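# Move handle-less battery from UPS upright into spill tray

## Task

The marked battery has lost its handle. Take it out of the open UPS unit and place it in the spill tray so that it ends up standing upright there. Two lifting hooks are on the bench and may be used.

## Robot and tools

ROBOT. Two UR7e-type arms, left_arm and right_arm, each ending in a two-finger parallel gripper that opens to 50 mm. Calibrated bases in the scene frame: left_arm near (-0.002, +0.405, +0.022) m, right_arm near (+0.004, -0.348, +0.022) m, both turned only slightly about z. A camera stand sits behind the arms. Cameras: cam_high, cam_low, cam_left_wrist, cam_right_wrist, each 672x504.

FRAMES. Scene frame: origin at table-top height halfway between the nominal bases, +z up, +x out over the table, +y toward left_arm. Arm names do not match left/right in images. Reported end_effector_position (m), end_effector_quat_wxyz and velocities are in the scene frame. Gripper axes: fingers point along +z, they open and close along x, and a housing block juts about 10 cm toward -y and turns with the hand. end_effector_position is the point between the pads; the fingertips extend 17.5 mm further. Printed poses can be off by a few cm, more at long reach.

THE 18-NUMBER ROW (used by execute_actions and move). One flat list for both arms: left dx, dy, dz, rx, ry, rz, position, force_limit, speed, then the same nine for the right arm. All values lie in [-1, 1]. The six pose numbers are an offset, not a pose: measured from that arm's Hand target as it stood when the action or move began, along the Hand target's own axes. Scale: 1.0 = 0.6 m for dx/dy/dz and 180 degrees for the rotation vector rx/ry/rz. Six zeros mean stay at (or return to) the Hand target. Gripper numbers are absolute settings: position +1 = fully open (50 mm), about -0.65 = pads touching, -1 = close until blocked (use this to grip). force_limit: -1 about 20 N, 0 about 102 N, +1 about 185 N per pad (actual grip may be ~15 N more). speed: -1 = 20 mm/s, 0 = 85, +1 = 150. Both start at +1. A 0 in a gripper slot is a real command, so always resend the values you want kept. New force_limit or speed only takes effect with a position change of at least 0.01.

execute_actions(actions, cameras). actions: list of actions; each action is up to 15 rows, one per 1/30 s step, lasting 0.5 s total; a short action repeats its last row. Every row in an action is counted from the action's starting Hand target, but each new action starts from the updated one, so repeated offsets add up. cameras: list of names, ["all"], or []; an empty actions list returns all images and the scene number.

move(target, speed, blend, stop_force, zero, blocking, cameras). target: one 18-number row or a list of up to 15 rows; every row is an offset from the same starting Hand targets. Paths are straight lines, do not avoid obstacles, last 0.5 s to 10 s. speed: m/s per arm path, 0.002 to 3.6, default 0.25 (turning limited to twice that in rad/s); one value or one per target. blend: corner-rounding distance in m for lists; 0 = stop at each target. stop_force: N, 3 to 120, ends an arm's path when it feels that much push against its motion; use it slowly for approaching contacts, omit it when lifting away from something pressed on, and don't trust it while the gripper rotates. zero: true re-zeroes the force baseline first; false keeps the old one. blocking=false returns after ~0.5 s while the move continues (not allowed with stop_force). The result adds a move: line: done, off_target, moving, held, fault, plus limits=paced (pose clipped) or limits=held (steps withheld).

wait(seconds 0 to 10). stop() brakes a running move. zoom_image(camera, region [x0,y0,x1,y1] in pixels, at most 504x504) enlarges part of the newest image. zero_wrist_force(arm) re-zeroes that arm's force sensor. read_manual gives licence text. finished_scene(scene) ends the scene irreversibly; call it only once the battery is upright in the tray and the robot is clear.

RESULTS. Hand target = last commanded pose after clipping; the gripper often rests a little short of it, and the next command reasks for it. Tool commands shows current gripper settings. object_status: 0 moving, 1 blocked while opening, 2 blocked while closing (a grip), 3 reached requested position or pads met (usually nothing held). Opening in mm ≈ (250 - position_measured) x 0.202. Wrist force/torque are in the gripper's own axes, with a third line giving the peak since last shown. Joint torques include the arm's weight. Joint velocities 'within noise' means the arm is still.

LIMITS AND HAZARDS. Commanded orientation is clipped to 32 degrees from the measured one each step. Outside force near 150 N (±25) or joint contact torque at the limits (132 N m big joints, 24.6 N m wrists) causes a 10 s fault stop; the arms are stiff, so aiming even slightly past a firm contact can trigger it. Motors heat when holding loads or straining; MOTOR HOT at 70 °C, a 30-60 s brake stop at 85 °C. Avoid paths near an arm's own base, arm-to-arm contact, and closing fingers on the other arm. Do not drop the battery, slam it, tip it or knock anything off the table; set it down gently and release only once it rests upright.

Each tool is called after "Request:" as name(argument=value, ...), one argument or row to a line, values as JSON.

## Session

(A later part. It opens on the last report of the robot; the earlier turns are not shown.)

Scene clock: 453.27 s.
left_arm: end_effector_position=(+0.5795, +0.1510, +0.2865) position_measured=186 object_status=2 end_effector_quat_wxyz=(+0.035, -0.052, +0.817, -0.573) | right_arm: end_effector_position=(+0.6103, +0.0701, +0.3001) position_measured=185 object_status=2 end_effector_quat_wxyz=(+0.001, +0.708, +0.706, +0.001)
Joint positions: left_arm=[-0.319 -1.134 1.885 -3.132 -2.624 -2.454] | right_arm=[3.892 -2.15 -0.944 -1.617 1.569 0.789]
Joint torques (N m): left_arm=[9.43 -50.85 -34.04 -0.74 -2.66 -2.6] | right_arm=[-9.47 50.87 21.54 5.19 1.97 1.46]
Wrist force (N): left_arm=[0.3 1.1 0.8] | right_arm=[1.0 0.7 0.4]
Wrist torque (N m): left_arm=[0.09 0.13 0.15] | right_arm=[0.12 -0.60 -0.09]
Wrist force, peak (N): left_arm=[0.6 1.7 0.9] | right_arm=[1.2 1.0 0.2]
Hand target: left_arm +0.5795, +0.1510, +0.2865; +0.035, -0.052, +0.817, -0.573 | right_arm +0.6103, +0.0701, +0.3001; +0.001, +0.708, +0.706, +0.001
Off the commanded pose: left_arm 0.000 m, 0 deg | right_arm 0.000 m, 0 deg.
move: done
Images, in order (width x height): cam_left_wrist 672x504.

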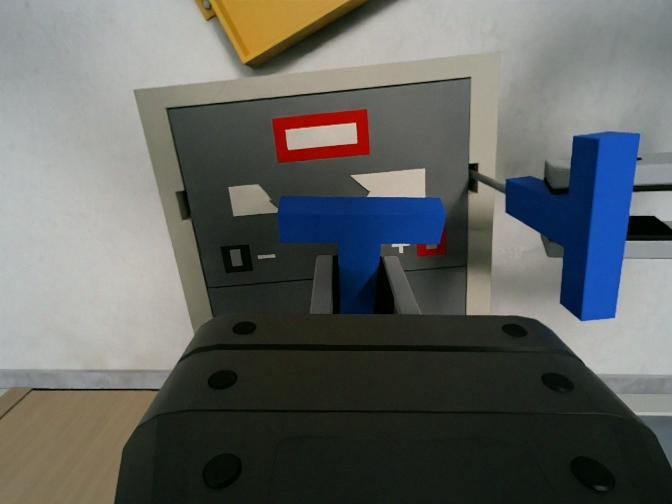

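Request:
move(
  target=[0,0.0658,0.024,0,0,0,-1,-0.5,-0.6,0,0,0,0,0,0,-1,-0.5,-0.6],
  speed=0.04,
  stop_force=6,
  cameras=["cam_left_wrist"],
)

Request:
zoom_image(
  camera="cam_left_wrist",
  region=[440, 130, 540, 230],
)

Scene clock: 461.47 s.
left_arm: end_effector_position=(+0.5795, +0.1510, +0.2613) position_measured=186 object_status=2 end_effector_quat_wxyz=(+0.035, -0.052, +0.817, -0.573) | right_arm: end_effector_position=(+0.6103, +0.0701, +0.3001) position_measured=185 object_status=2 end_effector_quat_wxyz=(+0.001, +0.708, +0.706, +0.001)
Joint positions: left_arm=[-0.319 -1.091 1.902 -3.193 -2.624 -2.454] | right_arm=[3.892 -2.15 -0.944 -1.617 1.569 0.789]
Joint torques (N m): left_arm=[5.13 -29.76 -30.45 -4.87 -1.19 1.44] | right_arm=[-9.53 57.6 21.95 5.13 1.91 1.12]
Wrist force (N): left_arm=[0.7 -7.4 -0.8] | right_arm=[1.1 0.8 0.3]
Wrist torque (N m): left_arm=[-0.14 0.14 0.15] | right_arm=[0.13 -0.61 -0.10]
Wrist force, peak (N): left_arm=[0.6 -41.8 -14.8] | right_arm=[1.3 1.1 0.4]
Hand target: left_arm +0.5795, +0.1510, +0.2613; +0.035, -0.052, +0.817, -0.573 (not the last commanded pose) | right_arm +0.6103, +0.0701, +0.3001; +0.001, +0.708, +0.706, +0.001
Off the commanded pose: left_arm 0.017 m, 0 deg | right_arm 0.000 m, 0 deg.
move: contact (left_arm)
Images, in order (width x height): cam_left_wrist 672x504.

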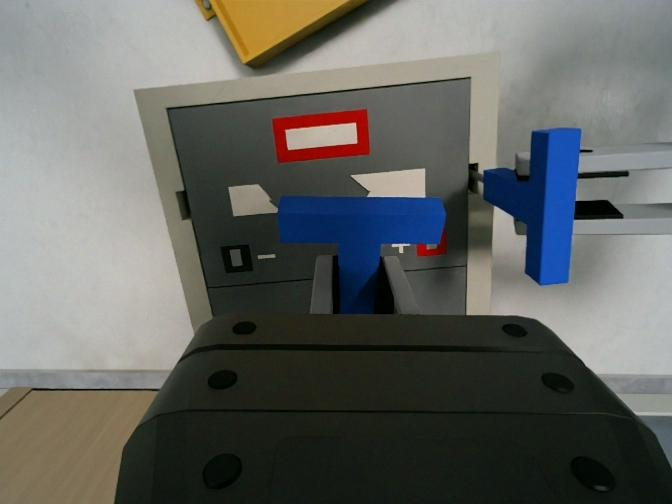

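Scaled by 5.040 from the camera's 672x504 image, which has a finer 960x720 frame.

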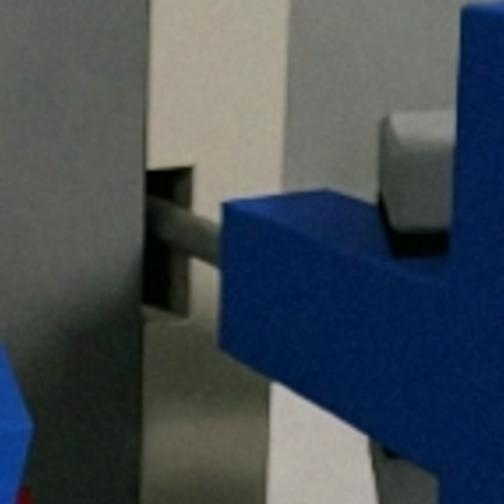

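Request:
move(
  target=[0.0132,-0.002,-0.0005,0,-0.0087,0.024,-1,-0.5,-0.6,0,0,0,0,0,0,-1,-0.5,-0.6],
  speed=0.03,
  cameras=["cam_left_wrist"],
)

Request:
zoom_image(
  camera="cam_left_wrist",
  region=[440, 130, 540, 230],
)

Scene clock: 498.50 s.
left_arm: end_effector_position=(+0.5716, +0.1499, +0.2626) position_measured=186 object_status=2 end_effector_quat_wxyz=(+0.068, -0.029, +0.818, -0.570) | right_arm: end_effector_position=(+0.6103, +0.0701, +0.3001) position_measured=185 object_status=2 end_effector_quat_wxyz=(+0.001, +0.708, +0.706, +0.001)
Joint positions: left_arm=[-0.33 -1.107 1.938 -3.261 -2.595 -2.423] | right_arm=[3.892 -2.15 -0.944 -1.617 1.569 0.789]
Joint torques (N m): left_arm=[-0.44 -39.87 -25.02 -0.78 -2.14 -0.85] | right_arm=[-9.71 57.57 22.03 5.24 1.87 0.98]
Wrist force (N): left_arm=[0.5 1.0 0.8] | right_arm=[1.1 0.8 0.3]
Wrist torque (N m): left_arm=[0.10 0.10 0.07] | right_arm=[0.13 -0.62 -0.10]
Wrist force, peak (N): left_arm=[0.7 -7.6 -0.9] | right_arm=[1.1 1.1 0.2]
Hand target: left_arm +0.5716, +0.1499, +0.2626; +0.068, -0.029, +0.818, -0.570 | right_arm +0.6103, +0.0701, +0.3001; +0.001, +0.708, +0.706, +0.001
Off the commanded pose: left_arm 0.000 m, 0 deg | right_arm 0.000 m, 0 deg.
move: done
Images, in order (width x height): cam_left_wrist 672x504.

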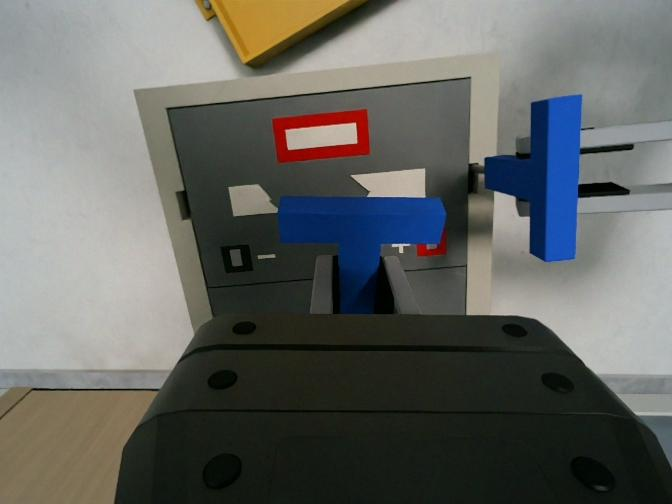

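Scaled by 5.040 from the camera's 672x504 image, which has a finer 960x720 frame.

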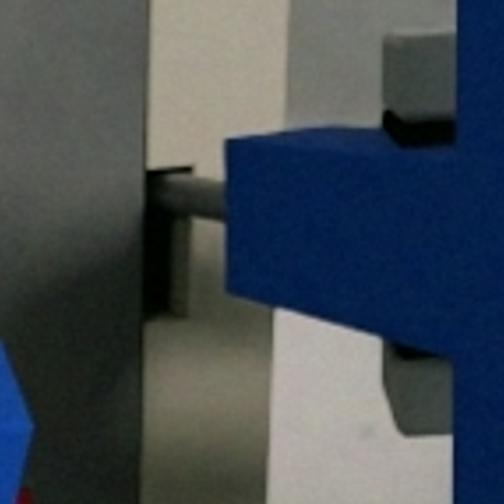

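Request:
move(
  target=[0,0.0016,0.0006,0,0,0,-1,-0.5,-0.6,0,0,0,0,0,0,-1,-0.5,-0.6],
  speed=0.03,
)

Request:
move(
  target=[0,0,0,0,0,0,1,-0.5,-0.9,0,0,0,0,0,0,-1,-0.5,-0.6],
  cameras=["cam_left_wrist"],
)

Request:
move(
  target=[0,0,-0.15,0,0,0,1,-0.5,-0.9,0,0,0,0,0,0,-1,-0.5,-0.6],
  speed=0.15,
  cameras=["cam_left_wrist","cam_right_wrist"],
)

Request:
zoom_image(
  camera="cam_left_wrist",
  region=[440, 100, 600, 260],
)

Scene clock: 510.57 s.
left_arm: end_effector_position=(+0.5717, +0.1499, +0.2616) position_measured=186 object_status=2 end_effector_quat_wxyz=(+0.068, -0.029, +0.818, -0.570) | right_arm: end_effector_position=(+0.6103, +0.0701, +0.3001) position_measured=185 object_status=2 end_effector_quat_wxyz=(+0.001, +0.708, +0.706, +0.001)
Joint positions: left_arm=[-0.33 -1.105 1.938 -3.262 -2.595 -2.423] | right_arm=[3.892 -2.15 -0.944 -1.617 1.569 0.789]
Joint torques (N m): left_arm=[9.32 -36.39 -8.09 -5.57 -2.51 -0.29] | right_arm=[-9.51 57.57 22 5.19 1.87 0.92]
Wrist force (N): left_arm=[0.8 1.0 0.7] | right_arm=[1.0 0.9 0.2]
Wrist torque (N m): left_arm=[0.07 0.05 0.06] | right_arm=[0.14 -0.60 -0.10]
Wrist force, peak (N): left_arm=[0.9 1.2 0.9] | right_arm=[1.2 1.0 0.2]
Hand target: left_arm +0.5717, +0.1499, +0.2616; +0.068, -0.029, +0.818, -0.570 | right_arm +0.6103, +0.0701, +0.3001; +0.001, +0.708, +0.706, +0.001
Off the commanded pose: left_arm 0.000 m, 0 deg | right_arm 0.000 m, 0 deg.
move: done

Scene clock: 512.17 s.
left_arm: end_effector_position=(+0.5717, +0.1499, +0.2616) position_measured=3 object_status=0 end_effector_quat_wxyz=(+0.068, -0.029, +0.818, -0.570) | right_arm: end_effector_position=(+0.6103, +0.0701, +0.3001) position_measured=185 object_status=2 end_effector_quat_wxyz=(+0.001, +0.708, +0.706, +0.001)
Joint positions: left_arm=[-0.33 -1.105 1.938 -3.262 -2.595 -2.423] | right_arm=[3.892 -2.15 -0.944 -1.617 1.569 0.789]
Joint torques (N m): left_arm=[8.71 -50.33 -8.16 -0.79 -1.49 2.44] | right_arm=[-9.61 57.4 22.39 5.13 1.99 0.86]
Wrist force (N): left_arm=[0.6 0.5 0.2] | right_arm=[0.9 0.9 0.5]
Wrist torque (N m): left_arm=[0.05 0.09 0.05] | right_arm=[0.15 -0.58 -0.10]
Wrist force, peak (N): left_arm=[0.7 1.3 0.5] | right_arm=[1.1 1.0 0.3]
Hand target: left_arm +0.5717, +0.1499, +0.2616; +0.068, -0.029, +0.818, -0.570 | right_arm +0.6103, +0.0701, +0.3001; +0.001, +0.708, +0.706, +0.001
Off the commanded pose: left_arm 0.000 m, 0 deg | right_arm 0.000 m, 0 deg.
move: done
Images, in order (width x height): cam_left_wrist 672x504.

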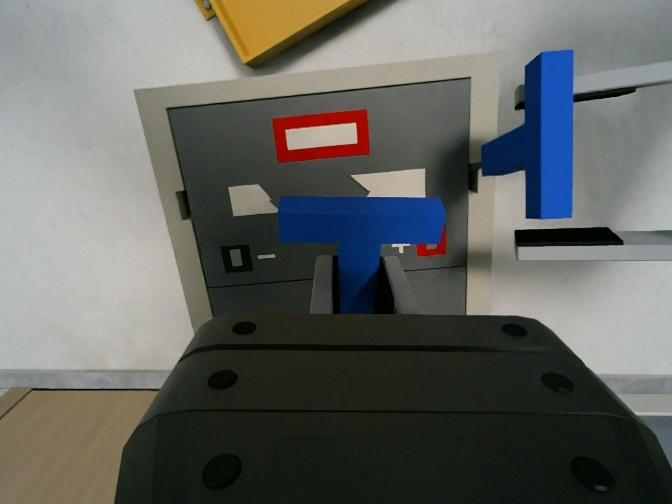

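Scene clock: 513.27 s.
left_arm: end_effector_position=(+0.5588, +0.2335, +0.2921) position_measured=3 object_status=3 end_effector_quat_wxyz=(+0.068, -0.029, +0.818, -0.570) | right_arm: end_effector_position=(+0.6103, +0.0701, +0.3001) position_measured=185 object_status=2 end_effector_quat_wxyz=(+0.001, +0.708, +0.706, +0.001)
Joint positions: left_arm=[-0.176 -1.229 1.971 -2.962 -2.701 -2.186] | right_arm=[3.892 -2.15 -0.944 -1.617 1.569 0.789]
Joint torques (N m): left_arm=[7.55 -37.25 -34.58 -2.35 -2.26 -0.08] | right_arm=[-9.39 58.06 22 5.24 1.85 0.79]
Wrist force (N): left_arm=[0.3 0.5 0.2] | right_arm=[0.9 0.9 0.2]
Wrist torque (N m): left_arm=[0.07 0.12 0.17] | right_arm=[0.14 -0.58 -0.10]
Wrist force, peak (N): left_arm=[0.2 0.7 2.6] | right_arm=[1.1 1.2 0.1]
Hand target: left_arm +0.5588, +0.2335, +0.2922; +0.068, -0.029, +0.818, -0.570 | right_arm +0.6103, +0.0701, +0.3001; +0.001, +0.708, +0.706, +0.001
Off the commanded pose: left_arm 0.000 m, 0 deg | right_arm 0.000 m, 0 deg.
move: done
Images, in order (width x height): cam_left_wrist 672x504, cam_right_wrist 672x504.

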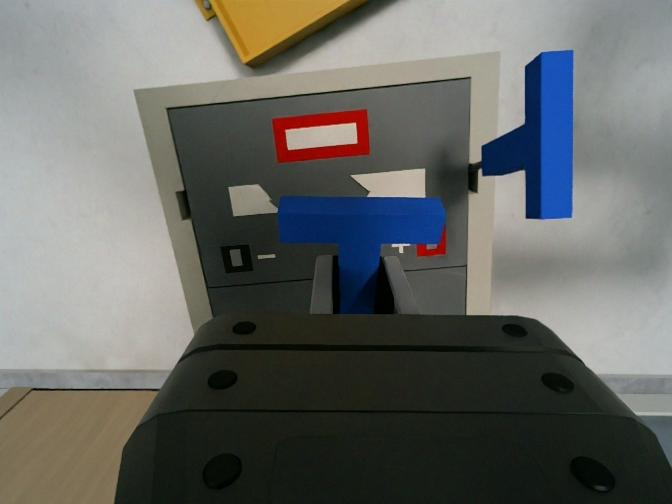

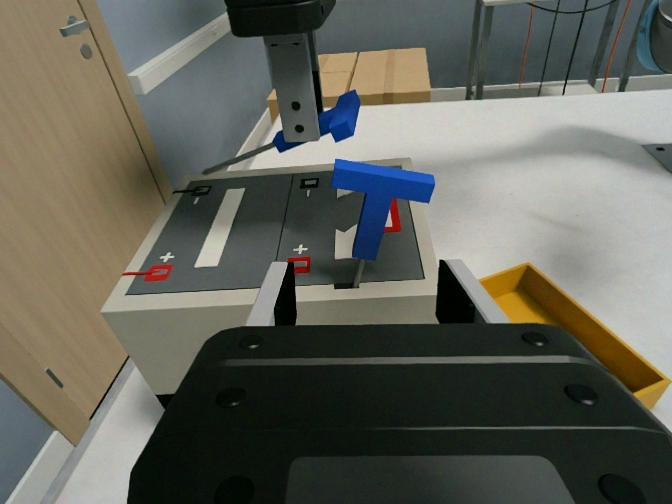

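Scaled by 3.150 from the camera's 672x504 image, which has a finer 960x720 frame.

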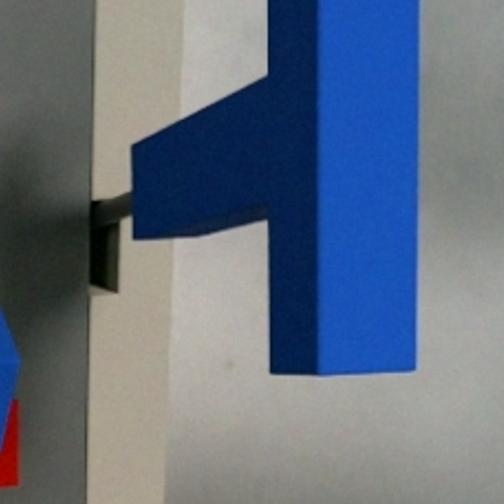

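Request:
move(
  target=[
    [-0.0745,-0.186,0.0005,-0.283,0.3166,0.4163,1,-0.5,-0.9,-0.176,-0.0072,-0.067,0.3156,0.2782,0.3973,-1,-0.5,-0.6],
    [-0.076,-0.2738,0.2422,-0.283,0.3166,0.4163,1,-0.5,-0.9,-0.176,-0.0072,-0.01,0.3156,0.2782,0.3973,-1,-0.5,-0.6],
    [-0.0637,-0.1252,0.296,-0.283,0.3166,0.4163,1,-0.5,-0.9,-0.176,-0.0072,-0.01,0.3156,0.2782,0.3973,-1,-0.5,-0.6],
  ],
  blend=0.01,
  speed=0.35,
  cameras=["cam_right_wrist","cam_left_wrist","cam_high"],
)

Request:
zoom_image(
  camera="cam_right_wrist",
  region=[150, 140, 250, 240],
)

Scene clock: 575.03 s.
left_arm: end_effector_position=(+0.6199, +0.0472, +0.3053) position_measured=3 object_status=3 end_effector_quat_wxyz=(+0.000, +0.661, +0.750, +0.000) end_effector_velocity=(+0.001, +0.000, -0.002) end_effector_angular_velocity=(+0.001, -0.002, +0.000) | right_arm: end_effector_position=(+0.6057, -0.0355, +0.3061) position_measured=185 object_status=2 end_effector_quat_wxyz=(-0.572, +0.818, +0.051, -0.035)
Joint positions: left_arm=[-0.761 -1.045 1.014 -1.54 -1.572 -0.834] | right_arm=[3.429 -2.07 -1.64 -0.502 2.74 2.105]
Joint velocities: left_arm=[0 0.001 0.003 -0.005 0.003 0] | right_arm=[within noise]
Joint torques (N m): left_arm=[-7.62 -42.95 -16.5 -5.97 0.32 -2.62] | right_arm=[10.77 53.21 29.67 1.03 4.01 -0.54]
Wrist force (N): left_arm=[0.0 -0.9 0.3] | right_arm=[-0.8 3.0 -1.0]
Wrist torque (N m): left_arm=[-0.15 -0.03 -0.22] | right_arm=[0.66 -0.09 0.26]
Wrist force, peak (N): left_arm=[-0.8 -0.7 -4.9] | right_arm=[-0.9 4.0 -0.5]
Hand target: left_arm +0.6199, +0.0472, +0.3051; +0.000, +0.661, +0.750, -0.001 | right_arm +0.6057, -0.0355, +0.3061; -0.572, +0.818, +0.051, -0.035
Off the commanded pose: left_arm 0.000 m, 0 deg | right_arm 0.000 m, 0 deg.
move: done
Images, in order (width x height): cam_high 672x504, cam_left_wrist 672x504, cam_right_wrist 672x504.

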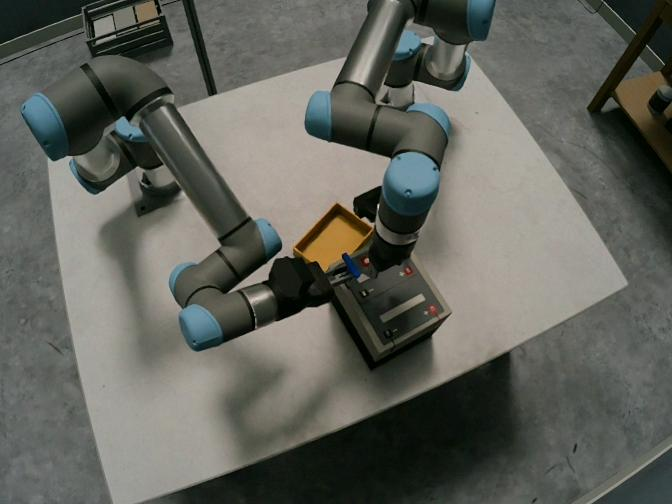

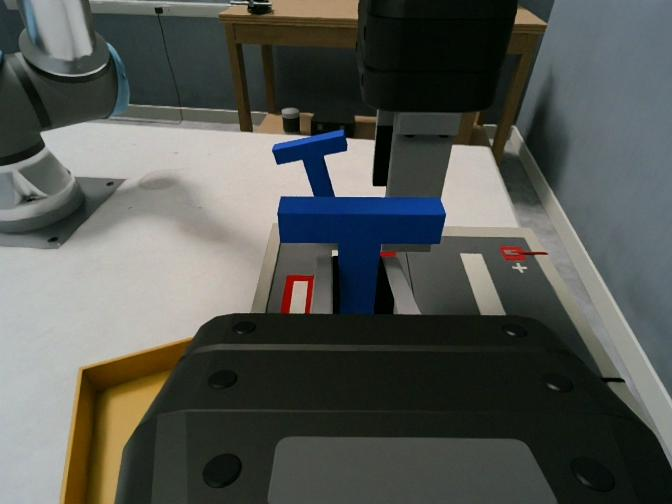

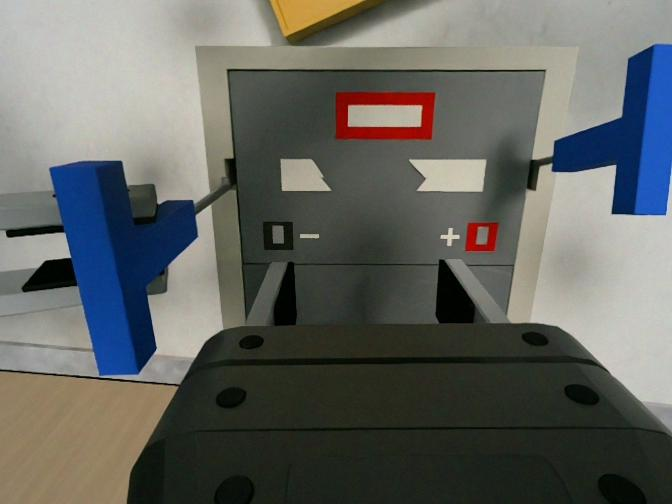

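Scaled by 5.040 from the camera's 672x504 image, which has a finer 960x720 frame.

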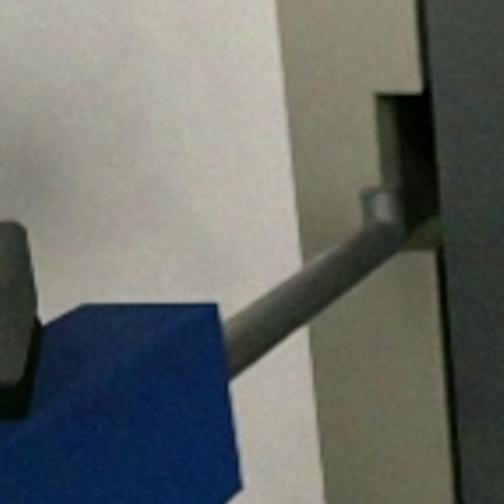

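Request:
move(
  target=[0,0,0,0,0,0,1,-0.5,-0.9,-0.0019,0.0099,0.002,0,0,0,-1,-0.5,-0.6],
  speed=0.05,
  cameras=["cam_right_wrist"],
)

Request:
zoom_image(
  camera="cam_right_wrist",
  region=[190, 140, 270, 220],
)

Scene clock: 588.30 s.
left_arm: end_effector_position=(+0.6199, +0.0472, +0.3051) position_measured=3 object_status=3 end_effector_quat_wxyz=(+0.000, +0.661, +0.750, -0.001) | right_arm: end_effector_position=(+0.6046, -0.0365, +0.3000) position_measured=185 object_status=2 end_effector_quat_wxyz=(-0.572, +0.818, +0.051, -0.035)
Joint positions: left_arm=[-0.761 -1.045 1.014 -1.541 -1.572 -0.834] | right_arm=[3.428 -2.075 -1.65 -0.489 2.741 2.103]
Joint torques (N m): left_arm=[-8.59 -44 -14.9 -6.05 -1.06 -2.75] | right_arm=[-9.27 38.35 27.35 3.28 4.13 -0.5]
Wrist force (N): left_arm=[0.2 -1.1 -0.1] | right_arm=[-0.7 3.1 -0.8]
Wrist torque (N m): left_arm=[-0.17 -0.06 -0.22] | right_arm=[0.67 -0.10 0.33]
Wrist force, peak (N): left_arm=[0.3 -1.3 0.1] | right_arm=[-0.7 3.4 -1.0]
Hand target: left_arm +0.6199, +0.0472, +0.3051; +0.000, +0.661, +0.750, -0.001 | right_arm +0.6046, -0.0365, +0.3001; -0.572, +0.818, +0.051, -0.035
Off the commanded pose: left_arm 0.000 m, 0 deg | right_arm 0.000 m, 0 deg.
move: done
Images, in order (width x height): cam_right_wrist 672x504.

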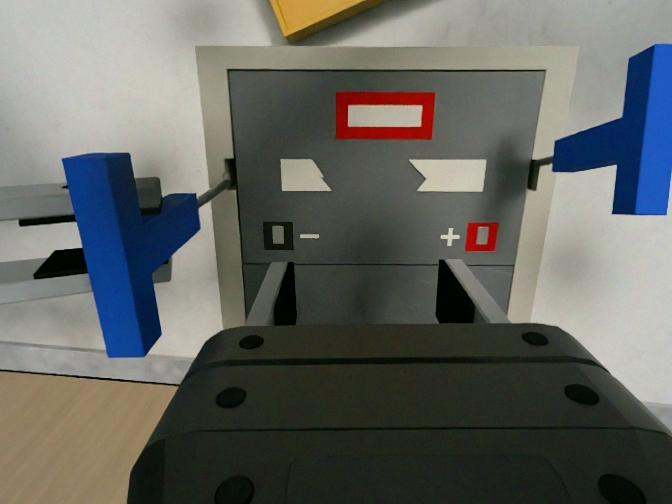

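Scaled by 6.300 from the camera's 672x504 image, which has a finer 960x720 frame.

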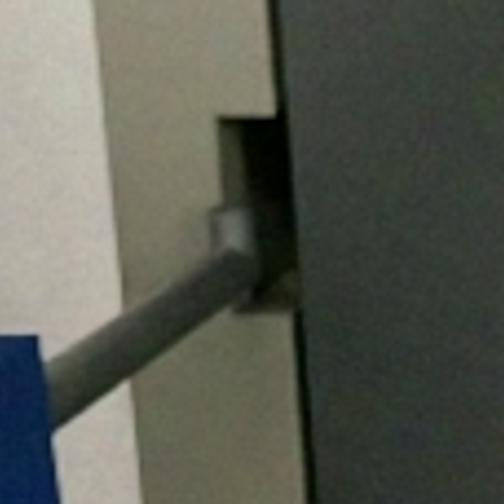

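Request:
move(
  target=[0,0,0,0,0,0,1,-0.5,-0.9,-0.0025,-0.0008,0.0024,0,0,0,-1,-0.5,-0.6],
  speed=0.05,
)

Request:
move(
  target=[0,0,0,0,0,0,1,-0.5,-0.9,0,0.0251,0.0091,0,0,0,-1,-0.5,-0.6],
  speed=0.03,
  stop_force=5,
  cameras=["cam_right_wrist"],
)

Request:
zoom_image(
  camera="cam_right_wrist",
  region=[190, 140, 270, 220],
)

Scene clock: 603.07 s.
left_arm: end_effector_position=(+0.6199, +0.0472, +0.3051) position_measured=3 object_status=3 end_effector_quat_wxyz=(+0.000, +0.661, +0.750, -0.001) | right_arm: end_effector_position=(+0.6029, -0.0352, +0.3001) position_measured=185 object_status=2 end_effector_quat_wxyz=(-0.572, +0.818, +0.051, -0.035)
Joint positions: left_arm=[-0.761 -1.045 1.014 -1.541 -1.572 -0.834] | right_arm=[3.431 -2.073 -1.654 -0.48 2.739 2.109]
Joint torques (N m): left_arm=[-7.92 -48.38 -15.85 -6.07 -0.82 -2.77] | right_arm=[7.62 49.81 21.63 4.2 0.48 0.75]
Wrist force (N): left_arm=[0.3 -1.0 -0.1] | right_arm=[-0.7 3.2 -0.9]
Wrist torque (N m): left_arm=[-0.16 -0.07 -0.23] | right_arm=[0.69 -0.10 0.25]
Wrist force, peak (N): left_arm=[0.4 -1.3 -0.1] | right_arm=[-1.1 3.3 -0.9]
Hand target: left_arm +0.6199, +0.0472, +0.3051; +0.000, +0.661, +0.750, -0.001 | right_arm +0.6030, -0.0352, +0.3001; -0.572, +0.818, +0.051, -0.035
Off the commanded pose: left_arm 0.000 m, 0 deg | right_arm 0.000 m, 0 deg.
move: done

Scene clock: 604.67 s.
left_arm: end_effector_position=(+0.6199, +0.0472, +0.3051) position_measured=3 object_status=3 end_effector_quat_wxyz=(+0.000, +0.661, +0.750, -0.001) | right_arm: end_effector_position=(+0.6030, -0.0352, +0.2840) position_measured=185 object_status=2 end_effector_quat_wxyz=(-0.572, +0.818, +0.051, -0.035)
Joint positions: left_arm=[-0.761 -1.045 1.014 -1.541 -1.572 -0.834] | right_arm=[3.431 -2.094 -1.668 -0.445 2.739 2.109]
Joint torques (N m): left_arm=[-8.02 -50.03 -15.9 -6.05 -0.81 -2.67] | right_arm=[-9.17 52.04 29.56 0.95 4.04 1.94]
Wrist force (N): left_arm=[0.4 -1.0 -0.3] | right_arm=[-0.9 3.0 -1.0]
Wrist torque (N m): left_arm=[-0.16 -0.09 -0.23] | right_arm=[0.65 -0.07 0.28]
Wrist force, peak (N): left_arm=[0.1 -1.3 0.1] | right_arm=[-0.8 3.8 -0.7]
Hand target: left_arm +0.6199, +0.0472, +0.3051; +0.000, +0.661, +0.750, -0.001 | right_arm +0.6030, -0.0352, +0.2840; -0.572, +0.818, +0.051, -0.035
Off the commanded pose: left_arm 0.000 m, 0 deg | right_arm 0.000 m, 0 deg.
move: done
Images, in order (width x height): cam_right_wrist 672x504.

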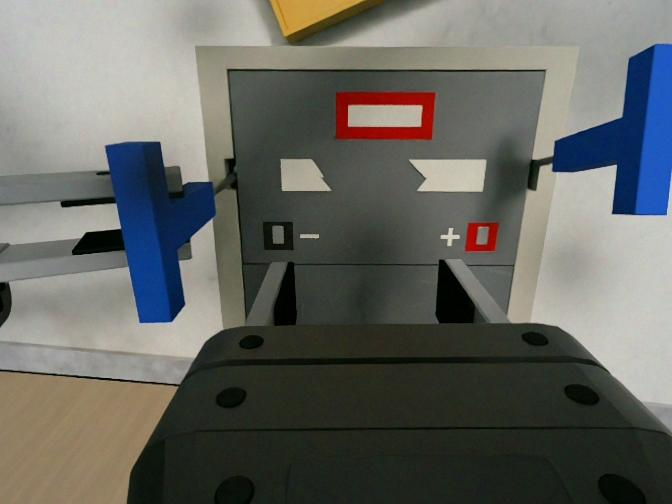

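Scaled by 6.300 from the camera's 672x504 image, which has a finer 960x720 frame.

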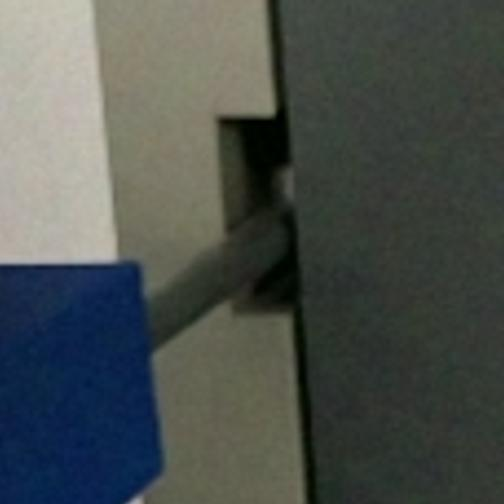

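Request:
move(
  target=[0,0,0,0,0,0,1,-0.5,-0.9,0,0.0321,0.0117,0,0,0,-1,-0.5,-0.6],
  speed=0.03,
  stop_force=5,
)

Request:
move(
  target=[
    [0,0,0,0,0,0,1,-0.5,-0.9,-0.0093,-0.0006,0.0016,0,0.1044,0.038,-1,-0.5,-0.6],
    [0,0,0,0,0,0,1,-0.5,-0.9,-0.0177,-0.0022,0.006,0,0.209,0.076,-1,-0.5,-0.6],
  ],
  speed=0.05,
  blend=0.003,
  cameras=["cam_right_wrist"],
)

Request:
zoom_image(
  camera="cam_right_wrist",
  region=[190, 140, 270, 220],
)

Scene clock: 622.67 s.
left_arm: end_effector_position=(+0.6199, +0.0472, +0.3051) position_measured=3 object_status=3 end_effector_quat_wxyz=(+0.000, +0.661, +0.750, -0.001) | right_arm: end_effector_position=(+0.6030, -0.0352, +0.2635) position_measured=185 object_status=2 end_effector_quat_wxyz=(-0.572, +0.818, +0.051, -0.035)
Joint positions: left_arm=[-0.761 -1.045 1.014 -1.541 -1.572 -0.834] | right_arm=[3.431 -2.124 -1.684 -0.4 2.739 2.109]
Joint torques (N m): left_arm=[-8.54 -54.88 -15.82 -6.02 -0.62 -2.69] | right_arm=[-7.61 53.23 28.36 0.94 4.12 1.93]
Wrist force (N): left_arm=[0.2 -0.9 -0.4] | right_arm=[-0.9 2.9 -0.8]
Wrist torque (N m): left_arm=[-0.15 -0.06 -0.22] | right_arm=[0.65 -0.05 0.29]
Wrist force, peak (N): left_arm=[0.1 -1.3 0.0] | right_arm=[-1.0 3.8 -0.7]
Hand target: left_arm +0.6199, +0.0472, +0.3051; +0.000, +0.661, +0.750, -0.001 | right_arm +0.6030, -0.0352, +0.2635; -0.572, +0.818, +0.051, -0.035
Off the commanded pose: left_arm 0.000 m, 0 deg | right_arm 0.000 m, 0 deg.
move: done

Scene clock: 630.00 s.
left_arm: end_effector_position=(+0.6199, +0.0472, +0.3051) position_measured=3 object_status=3 end_effector_quat_wxyz=(+0.000, +0.661, +0.750, -0.001) | right_arm: end_effector_position=(+0.5919, -0.0326, +0.2637) position_measured=185 object_status=2 end_effector_quat_wxyz=(-0.550, +0.785, -0.232, +0.164)
Joint positions: left_arm=[-0.761 -1.045 1.014 -1.541 -1.572 -0.834] | right_arm=[3.633 -1.995 -2.069 0.536 2.007 2.969]
Joint torques (N m): left_arm=[-7.79 -58.71 -16.66 -5.93 -0.35 -2.8] | right_arm=[-10.39 24.85 23.72 1.45 2.69 -1.75]
Wrist force (N): left_arm=[0.3 -0.7 -0.1] | right_arm=[-0.6 3.0 -1.0]
Wrist torque (N m): left_arm=[-0.13 -0.08 -0.22] | right_arm=[0.65 -0.10 0.31]
Wrist force, peak (N): left_arm=[0.2 -1.3 -0.2] | right_arm=[-0.9 3.4 -1.0]
Hand target: left_arm +0.6199, +0.0472, +0.3051; +0.000, +0.661, +0.750, -0.001 | right_arm +0.5920, -0.0327, +0.2635; -0.550, +0.785, -0.232, +0.164
Off the commanded pose: left_arm 0.000 m, 0 deg | right_arm 0.000 m, 0 deg.
move: done
Images, in order (width x height): cam_right_wrist 672x504.

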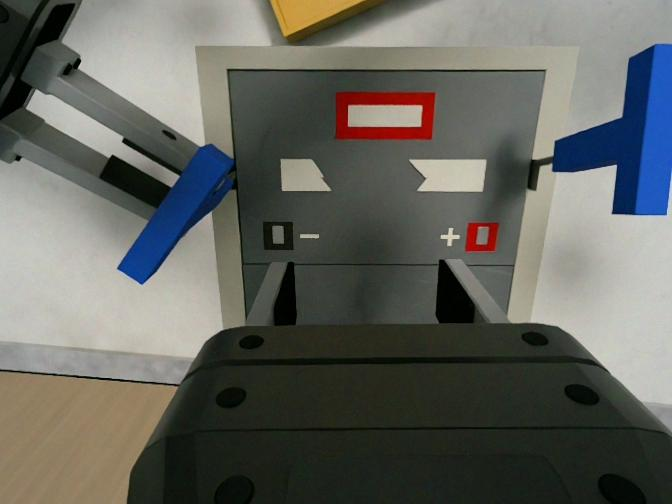

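Scaled by 6.300 from the camera's 672x504 image, which has a finer 960x720 frame.

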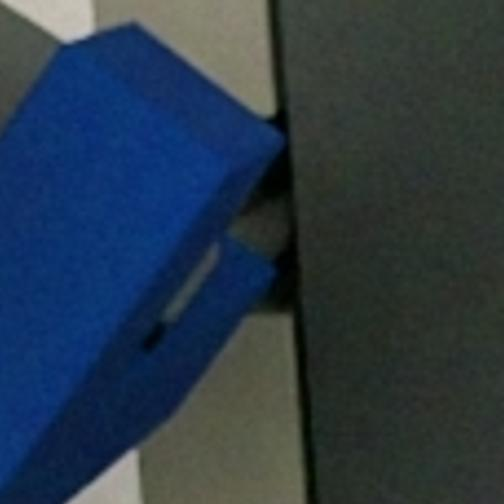

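Request:
move(
  target=[
    [0,0,0,0,0,0,1,-0.5,-0.9,-0.0117,-0.0009,0.0025,0,0.1306,0.0475,-1,-0.5,-0.6],
    [0,0,0,0,0,0,1,-0.5,-0.9,-0.021,-0.0033,0.0092,0,0.2611,0.095,-1,-0.5,-0.6],
  ],
  speed=0.05,
  blend=0.003,
  cameras=["cam_right_wrist","cam_left_wrist"],
)

Request:
zoom_image(
  camera="cam_right_wrist",
  region=[170, 120, 270, 220],
)

Scene clock: 648.17 s.
left_arm: end_effector_position=(+0.6199, +0.0472, +0.3051) position_measured=3 object_status=3 end_effector_quat_wxyz=(+0.000, +0.661, +0.750, -0.001) | right_arm: end_effector_position=(+0.5846, -0.0208, +0.2635) position_measured=185 object_status=2 end_effector_quat_wxyz=(-0.430, +0.613, -0.542, +0.381)
Joint positions: left_arm=[-0.761 -1.045 1.014 -1.541 -1.572 -0.834] | right_arm=[4.126 -1.932 -2.152 0.416 0.744 3.544]
Joint torques (N m): left_arm=[-8.5 -59.6 -17.93 -6.03 -0.15 -2.74] | right_arm=[-9.03 29.4 11.85 5.57 1.48 -1.49]
Wrist force (N): left_arm=[0.2 -1.0 -0.1] | right_arm=[1.2 3.8 -0.6]
Wrist torque (N m): left_arm=[-0.16 -0.06 -0.23] | right_arm=[0.68 0.00 0.20]
Wrist force, peak (N): left_arm=[0.6 -1.1 -0.4] | right_arm=[0.6 3.8 -1.4]
Hand target: left_arm +0.6199, +0.0472, +0.3051; +0.000, +0.661, +0.750, -0.001 | right_arm +0.5847, -0.0209, +0.2635; -0.430, +0.613, -0.542, +0.381
Off the commanded pose: left_arm 0.000 m, 0 deg | right_arm 0.000 m, 0 deg.
move: done
Images, in order (width x height): cam_left_wrist 672x504, cam_right_wrist 672x504.

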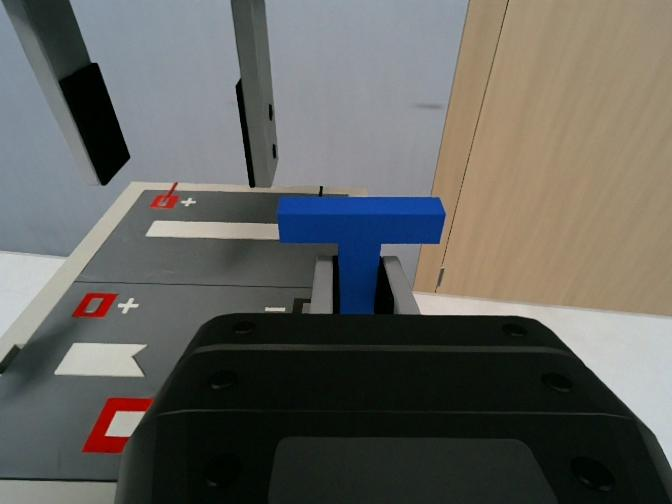

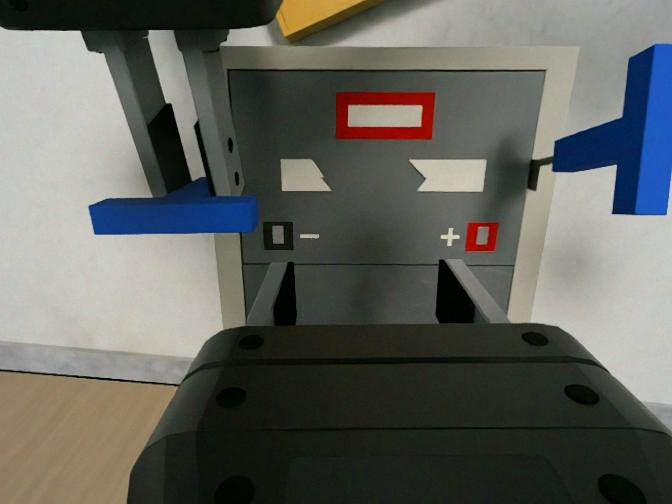

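Scaled by 5.040 from the camera's 672x504 image, which has a finer 960x720 frame.

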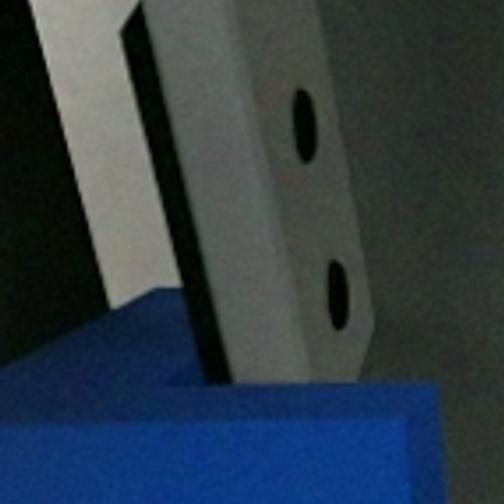

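Request:
move(
  target=[
    [0,0,-0.05,0,0,0,1,-0.5,-0.9,0,0,0,0,0,0,-1,-0.5,-0.6],
    [0.1552,-0.0978,-0.045,-0.0722,0,0,1,-0.5,-0.9,0,0,0,0,0,0,-1,-0.5,-0.6],
  ],
  speed=0.2,
  blend=0.01,
  cameras=["cam_right_wrist","cam_low"],
)

Request:
zoom_image(
  camera="cam_low",
  region=[340, 130, 500, 290],
)

Scene clock: 665.63 s.
left_arm: end_effector_position=(+0.5501, +0.1321, +0.3321) position_measured=3 object_status=3 end_effector_quat_wxyz=(+0.075, +0.657, +0.745, +0.084) | right_arm: end_effector_position=(+0.5847, -0.0209, +0.2635) position_measured=185 object_status=2 end_effector_quat_wxyz=(-0.430, +0.613, -0.542, +0.381)
Joint positions: left_arm=[-0.804 -1.421 1.511 -1.807 -1.398 -0.865] | right_arm=[4.126 -1.932 -2.152 0.416 0.744 3.544]
Joint torques (N m): left_arm=[9.6 -42.6 -15.5 -4.43 1.76 2.71] | right_arm=[-10.12 39.99 11.94 5.16 -1.24 -0.04]
Wrist force (N): left_arm=[0.2 -1.3 -0.7] | right_arm=[-0.1 3.4 -0.8]
Wrist torque (N m): left_arm=[-0.23 -0.03 -0.22] | right_arm=[0.70 -0.05 0.29]
Wrist force, peak (N): left_arm=[2.5 -4.1 -0.8] | right_arm=[1.3 3.6 -0.6]
Hand target: left_arm +0.5501, +0.1322, +0.3321; +0.075, +0.657, +0.745, +0.084 | right_arm +0.5847, -0.0209, +0.2635; -0.430, +0.613, -0.542, +0.381
Off the commanded pose: left_arm 0.000 m, 0 deg | right_arm 0.000 m, 0 deg.
move: done
Images, in order (width x height): cam_low 672x504, cam_right_wrist 672x504.

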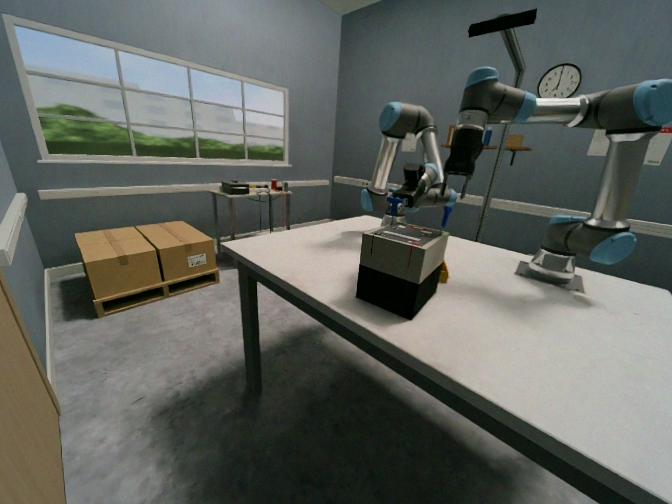

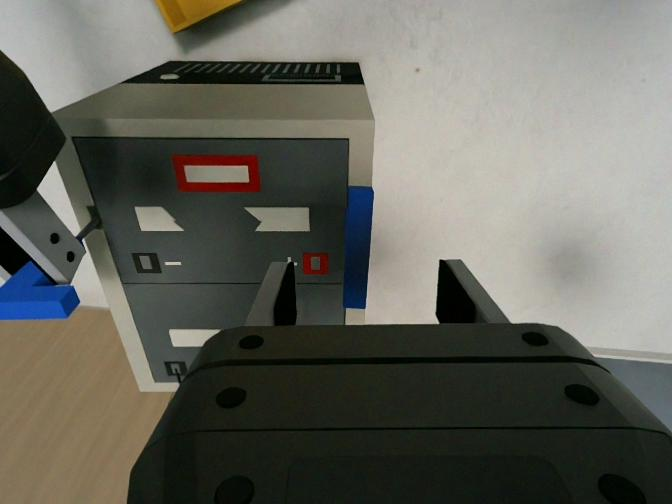

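Scaled by 3.150 from the camera's 672x504 image, which has a finer 960x720 frame.

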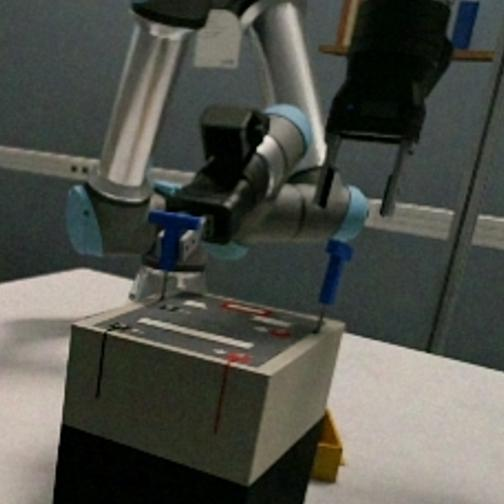

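Request:
move(
  target=[0,-0.0065,0.083,0,0,0,1,-0.5,-0.9,0,0,0,0,0,0,-1,-0.5,-0.6],
  speed=0.08,
  stop_force=5,
  cameras=["cam_right_wrist"],
)

Request:
move(
  target=[0,0,0,0,0,0,-1,-0.5,-0.95,0,0,0,0,0,0,-1,-0.5,-0.6],
  cameras=["cam_right_wrist"],
)

Request:
zoom_image(
  camera="cam_low",
  region=[340, 130, 500, 290],
)

Scene clock: 679.00 s.
left_arm: end_effector_position=(+0.5574, +0.1331, +0.2827) position_measured=3 object_status=3 end_effector_quat_wxyz=(+0.075, +0.657, +0.745, +0.084) | right_arm: end_effector_position=(+0.5847, -0.0209, +0.2635) position_measured=185 object_status=2 end_effector_quat_wxyz=(-0.430, +0.613, -0.542, +0.381)
Joint positions: left_arm=[-0.794 -1.39 1.602 -1.931 -1.399 -0.854] | right_arm=[4.126 -1.932 -2.152 0.416 0.744 3.544]
Joint torques (N m): left_arm=[-8.72 -45.57 -40.08 -5.33 0.97 -2.38] | right_arm=[-9.54 35.23 11.76 5.76 -1.31 -1.53]
Wrist force (N): left_arm=[0.5 -1.6 -0.3] | right_arm=[-0.2 3.3 -0.9]
Wrist torque (N m): left_arm=[-0.27 -0.08 -0.32] | right_arm=[0.68 -0.05 0.29]
Wrist force, peak (N): left_arm=[0.3 -1.1 -2.4] | right_arm=[-0.2 3.6 -0.8]
Hand target: left_arm +0.5574, +0.1331, +0.2827; +0.075, +0.657, +0.745, +0.084 | right_arm +0.5847, -0.0209, +0.2635; -0.430, +0.613, -0.542, +0.381
Off the commanded pose: left_arm 0.000 m, 0 deg | right_arm 0.000 m, 0 deg.
move: done
Images, in order (width x height): cam_right_wrist 672x504.

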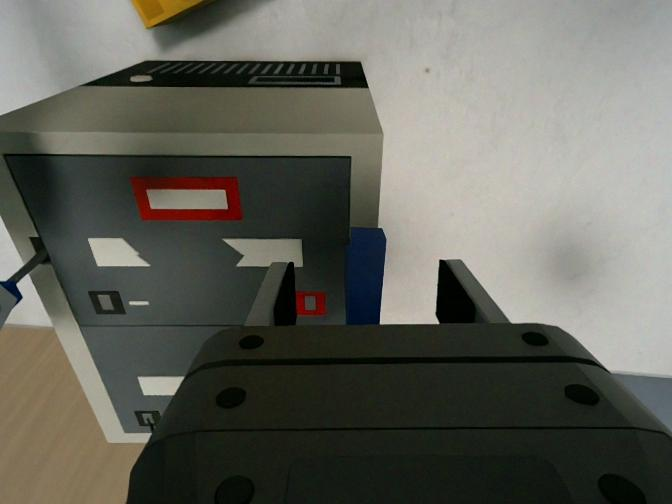

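Scene clock: 680.97 s.
left_arm: end_effector_position=(+0.5574, +0.1331, +0.2827) position_measured=203 object_status=2 end_effector_quat_wxyz=(+0.075, +0.657, +0.745, +0.084) | right_arm: end_effector_position=(+0.5847, -0.0209, +0.2635) position_measured=185 object_status=2 end_effector_quat_wxyz=(-0.430, +0.613, -0.542, +0.381)
Joint positions: left_arm=[-0.794 -1.39 1.602 -1.931 -1.399 -0.854] | right_arm=[4.126 -1.932 -2.152 0.416 0.744 3.544]
Joint torques (N m): left_arm=[-1.23 -44.82 -38.21 -2.26 1.29 -2.38] | right_arm=[-10.16 31.27 11.08 5.81 -1.26 -1.41]
Wrist force (N): left_arm=[-7.1 -0.9 2.0] | right_arm=[-0.1 3.2 -0.8]
Wrist torque (N m): left_arm=[-0.22 -0.69 -0.30] | right_arm=[0.67 -0.05 0.30]
Wrist force, peak (N): left_arm=[-7.4 -0.8 2.3] | right_arm=[0.1 3.5 -1.0]
Hand target: left_arm +0.5574, +0.1331, +0.2827; +0.075, +0.657, +0.745, +0.084 | right_arm +0.5847, -0.0209, +0.2635; -0.430, +0.613, -0.542, +0.381
Off the commanded pose: left_arm 0.000 m, 0 deg | right_arm 0.000 m, 0 deg.
move: done
Images, in order (width x height): cam_right_wrist 672x504.

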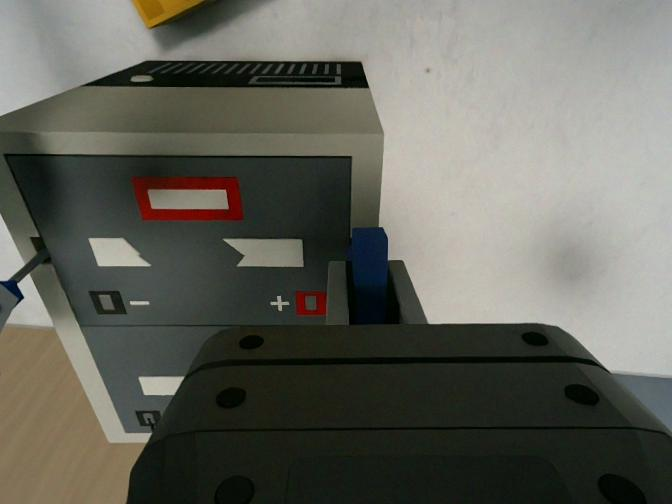

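This scene's latest camera images include none from cam_low. They are from: cam_right_wrist. cam_low's image comes with the result of a call that names it in "cameras".

Request:
move(
  target=[-0.003,0.0423,0.0023,0.0722,0,0,-1,-0.5,-0.95,0,0,0,0,0,0,-1,-0.5,-0.6],
  speed=0.05,
  cameras=["cam_right_wrist","cam_low"],
)

Request:
zoom_image(
  camera="cam_low",
  region=[340, 130, 500, 290],
)

Scene clock: 696.03 s.
left_arm: end_effector_position=(+0.5825, +0.1345, +0.2871) position_measured=203 object_status=2 end_effector_quat_wxyz=(+0.000, +0.661, +0.750, -0.001) | right_arm: end_effector_position=(+0.5847, -0.0209, +0.2635) position_measured=185 object_status=2 end_effector_quat_wxyz=(-0.430, +0.613, -0.542, +0.381)
Joint positions: left_arm=[-0.693 -1.234 1.336 -1.673 -1.572 -0.767] | right_arm=[4.126 -1.932 -2.152 0.416 0.744 3.544]
Joint torques (N m): left_arm=[-8.67 -52.55 -13.26 -5.98 1.27 -2.38] | right_arm=[-9.82 24.96 11.14 5.79 -1.38 -1.4]
Wrist force (N): left_arm=[0.2 -0.6 0.3] | right_arm=[-0.1 3.3 -0.9]
Wrist torque (N m): left_arm=[-0.10 -0.05 -0.23] | right_arm=[0.68 -0.06 0.29]
Wrist force, peak (N): left_arm=[-1.9 -1.8 -13.5] | right_arm=[0.0 3.7 -0.8]
Hand target: left_arm +0.5825, +0.1345, +0.2871; +0.000, +0.661, +0.750, -0.001 | right_arm +0.5847, -0.0209, +0.2635; -0.430, +0.613, -0.542, +0.381
Off the commanded pose: left_arm 0.000 m, 0 deg | right_arm 0.000 m, 0 deg.
move: done
Images, in order (width x height): cam_low 672x504, cam_right_wrist 672x504.

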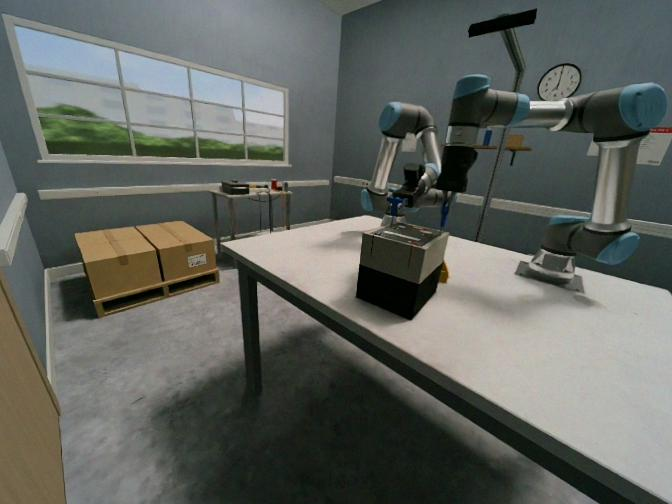

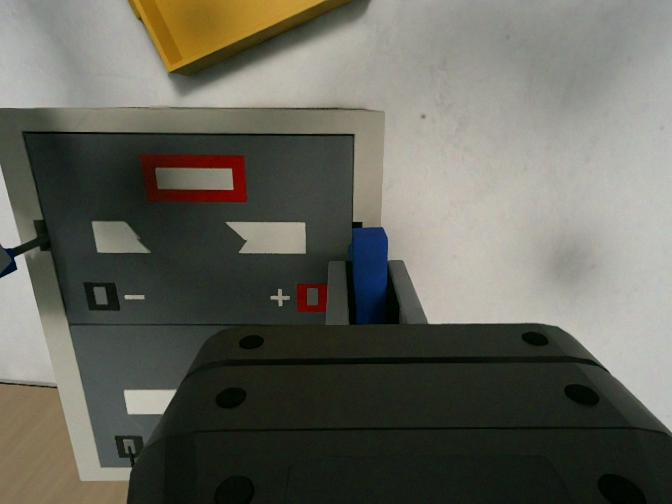

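Scaled by 3.150 from the camera's 672x504 image, which has a finer 960x720 frame.

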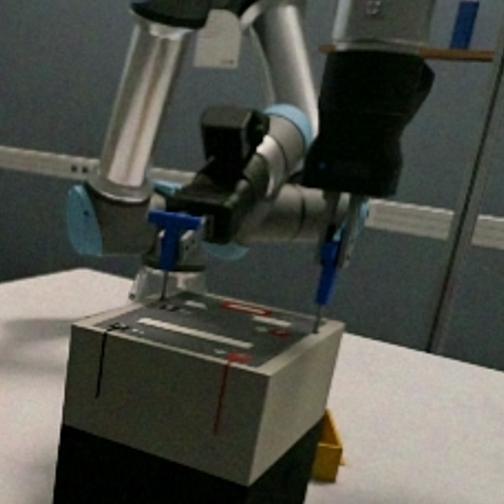

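Request:
zoom_image(
  camera="cam_low",
  region=[380, 180, 460, 250],
)

Scaled by 6.300 from the camera's 672x504 image, which has a finer 960x720 frame.

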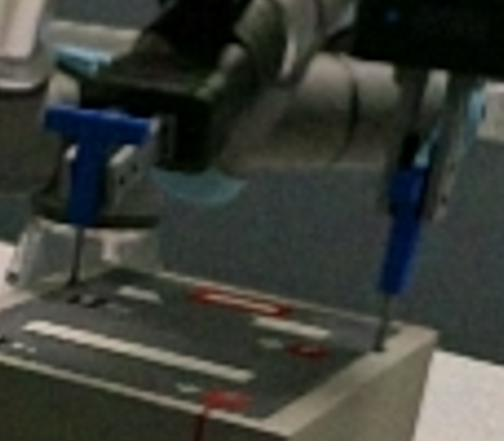

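Request:
move(
  target=[0,0,0,0,0,0.5,-1,-0.5,-0.95,0,0,0,0,0,0,-1,-0.5,-0.6],
  speed=0.3,
  cameras=["cam_right_wrist","cam_low"],
)

Request:
zoom_image(
  camera="cam_low",
  region=[380, 180, 460, 250],
)

Scene clock: 715.50 s.
left_arm: end_effector_position=(+0.5824, +0.1345, +0.2871) position_measured=203 object_status=2 end_effector_quat_wxyz=(+0.000, +0.998, +0.063, +0.000) | right_arm: end_effector_position=(+0.5847, -0.0209, +0.2635) position_measured=185 object_status=2 end_effector_quat_wxyz=(-0.430, +0.613, -0.542, +0.381)
Joint positions: left_arm=[-0.694 -1.234 1.336 -1.673 -1.572 0.804] | right_arm=[4.126 -1.932 -2.152 0.416 0.744 3.544]
Joint torques (N m): left_arm=[4.29 -38.11 -31.81 -6.15 -2.42 2.33] | right_arm=[-9.49 22.26 10.77 5.88 -1.63 -1.51]
Wrist force (N): left_arm=[1.9 -9.9 0.5] | right_arm=[0.0 3.1 -0.7]
Wrist torque (N m): left_arm=[0.27 0.22 -0.13] | right_arm=[0.64 -0.08 0.30]
Wrist force, peak (N): left_arm=[4.0 -10.4 0.6] | right_arm=[-0.1 3.6 -1.0]
Hand target: left_arm +0.5825, +0.1345, +0.2871; +0.000, +0.998, +0.063, +0.000 | right_arm +0.5847, -0.0209, +0.2635; -0.430, +0.613, -0.542, +0.381
Off the commanded pose: left_arm 0.000 m, 0 deg | right_arm 0.000 m, 0 deg.
move: done
Images, in order (width x height): cam_low 672x504, cam_right_wrist 672x504.

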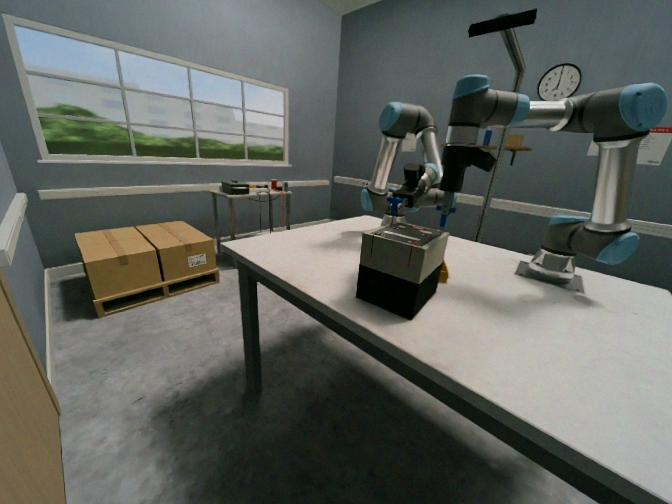

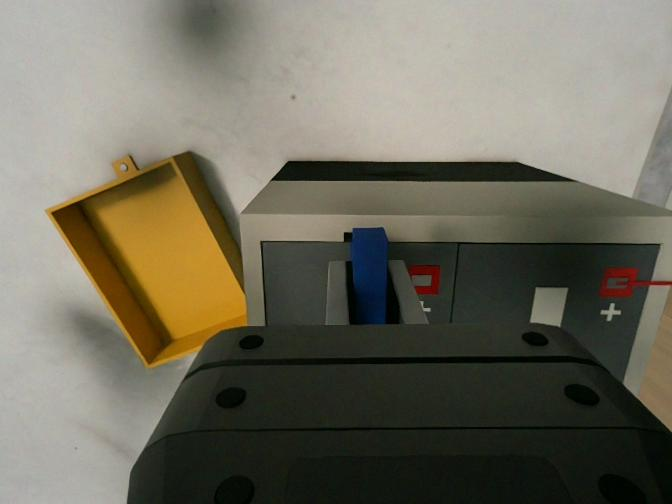

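Scaled by 6.300 from the camera's 672x504 image, which has a finer 960x720 frame.

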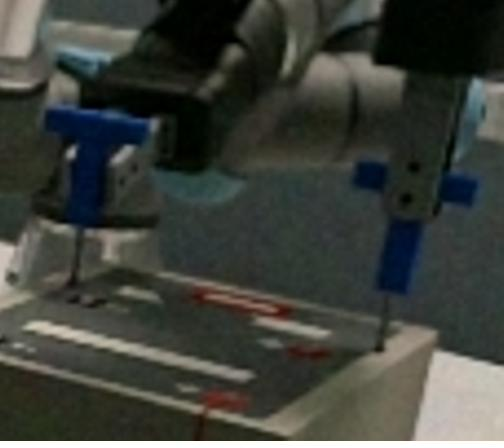

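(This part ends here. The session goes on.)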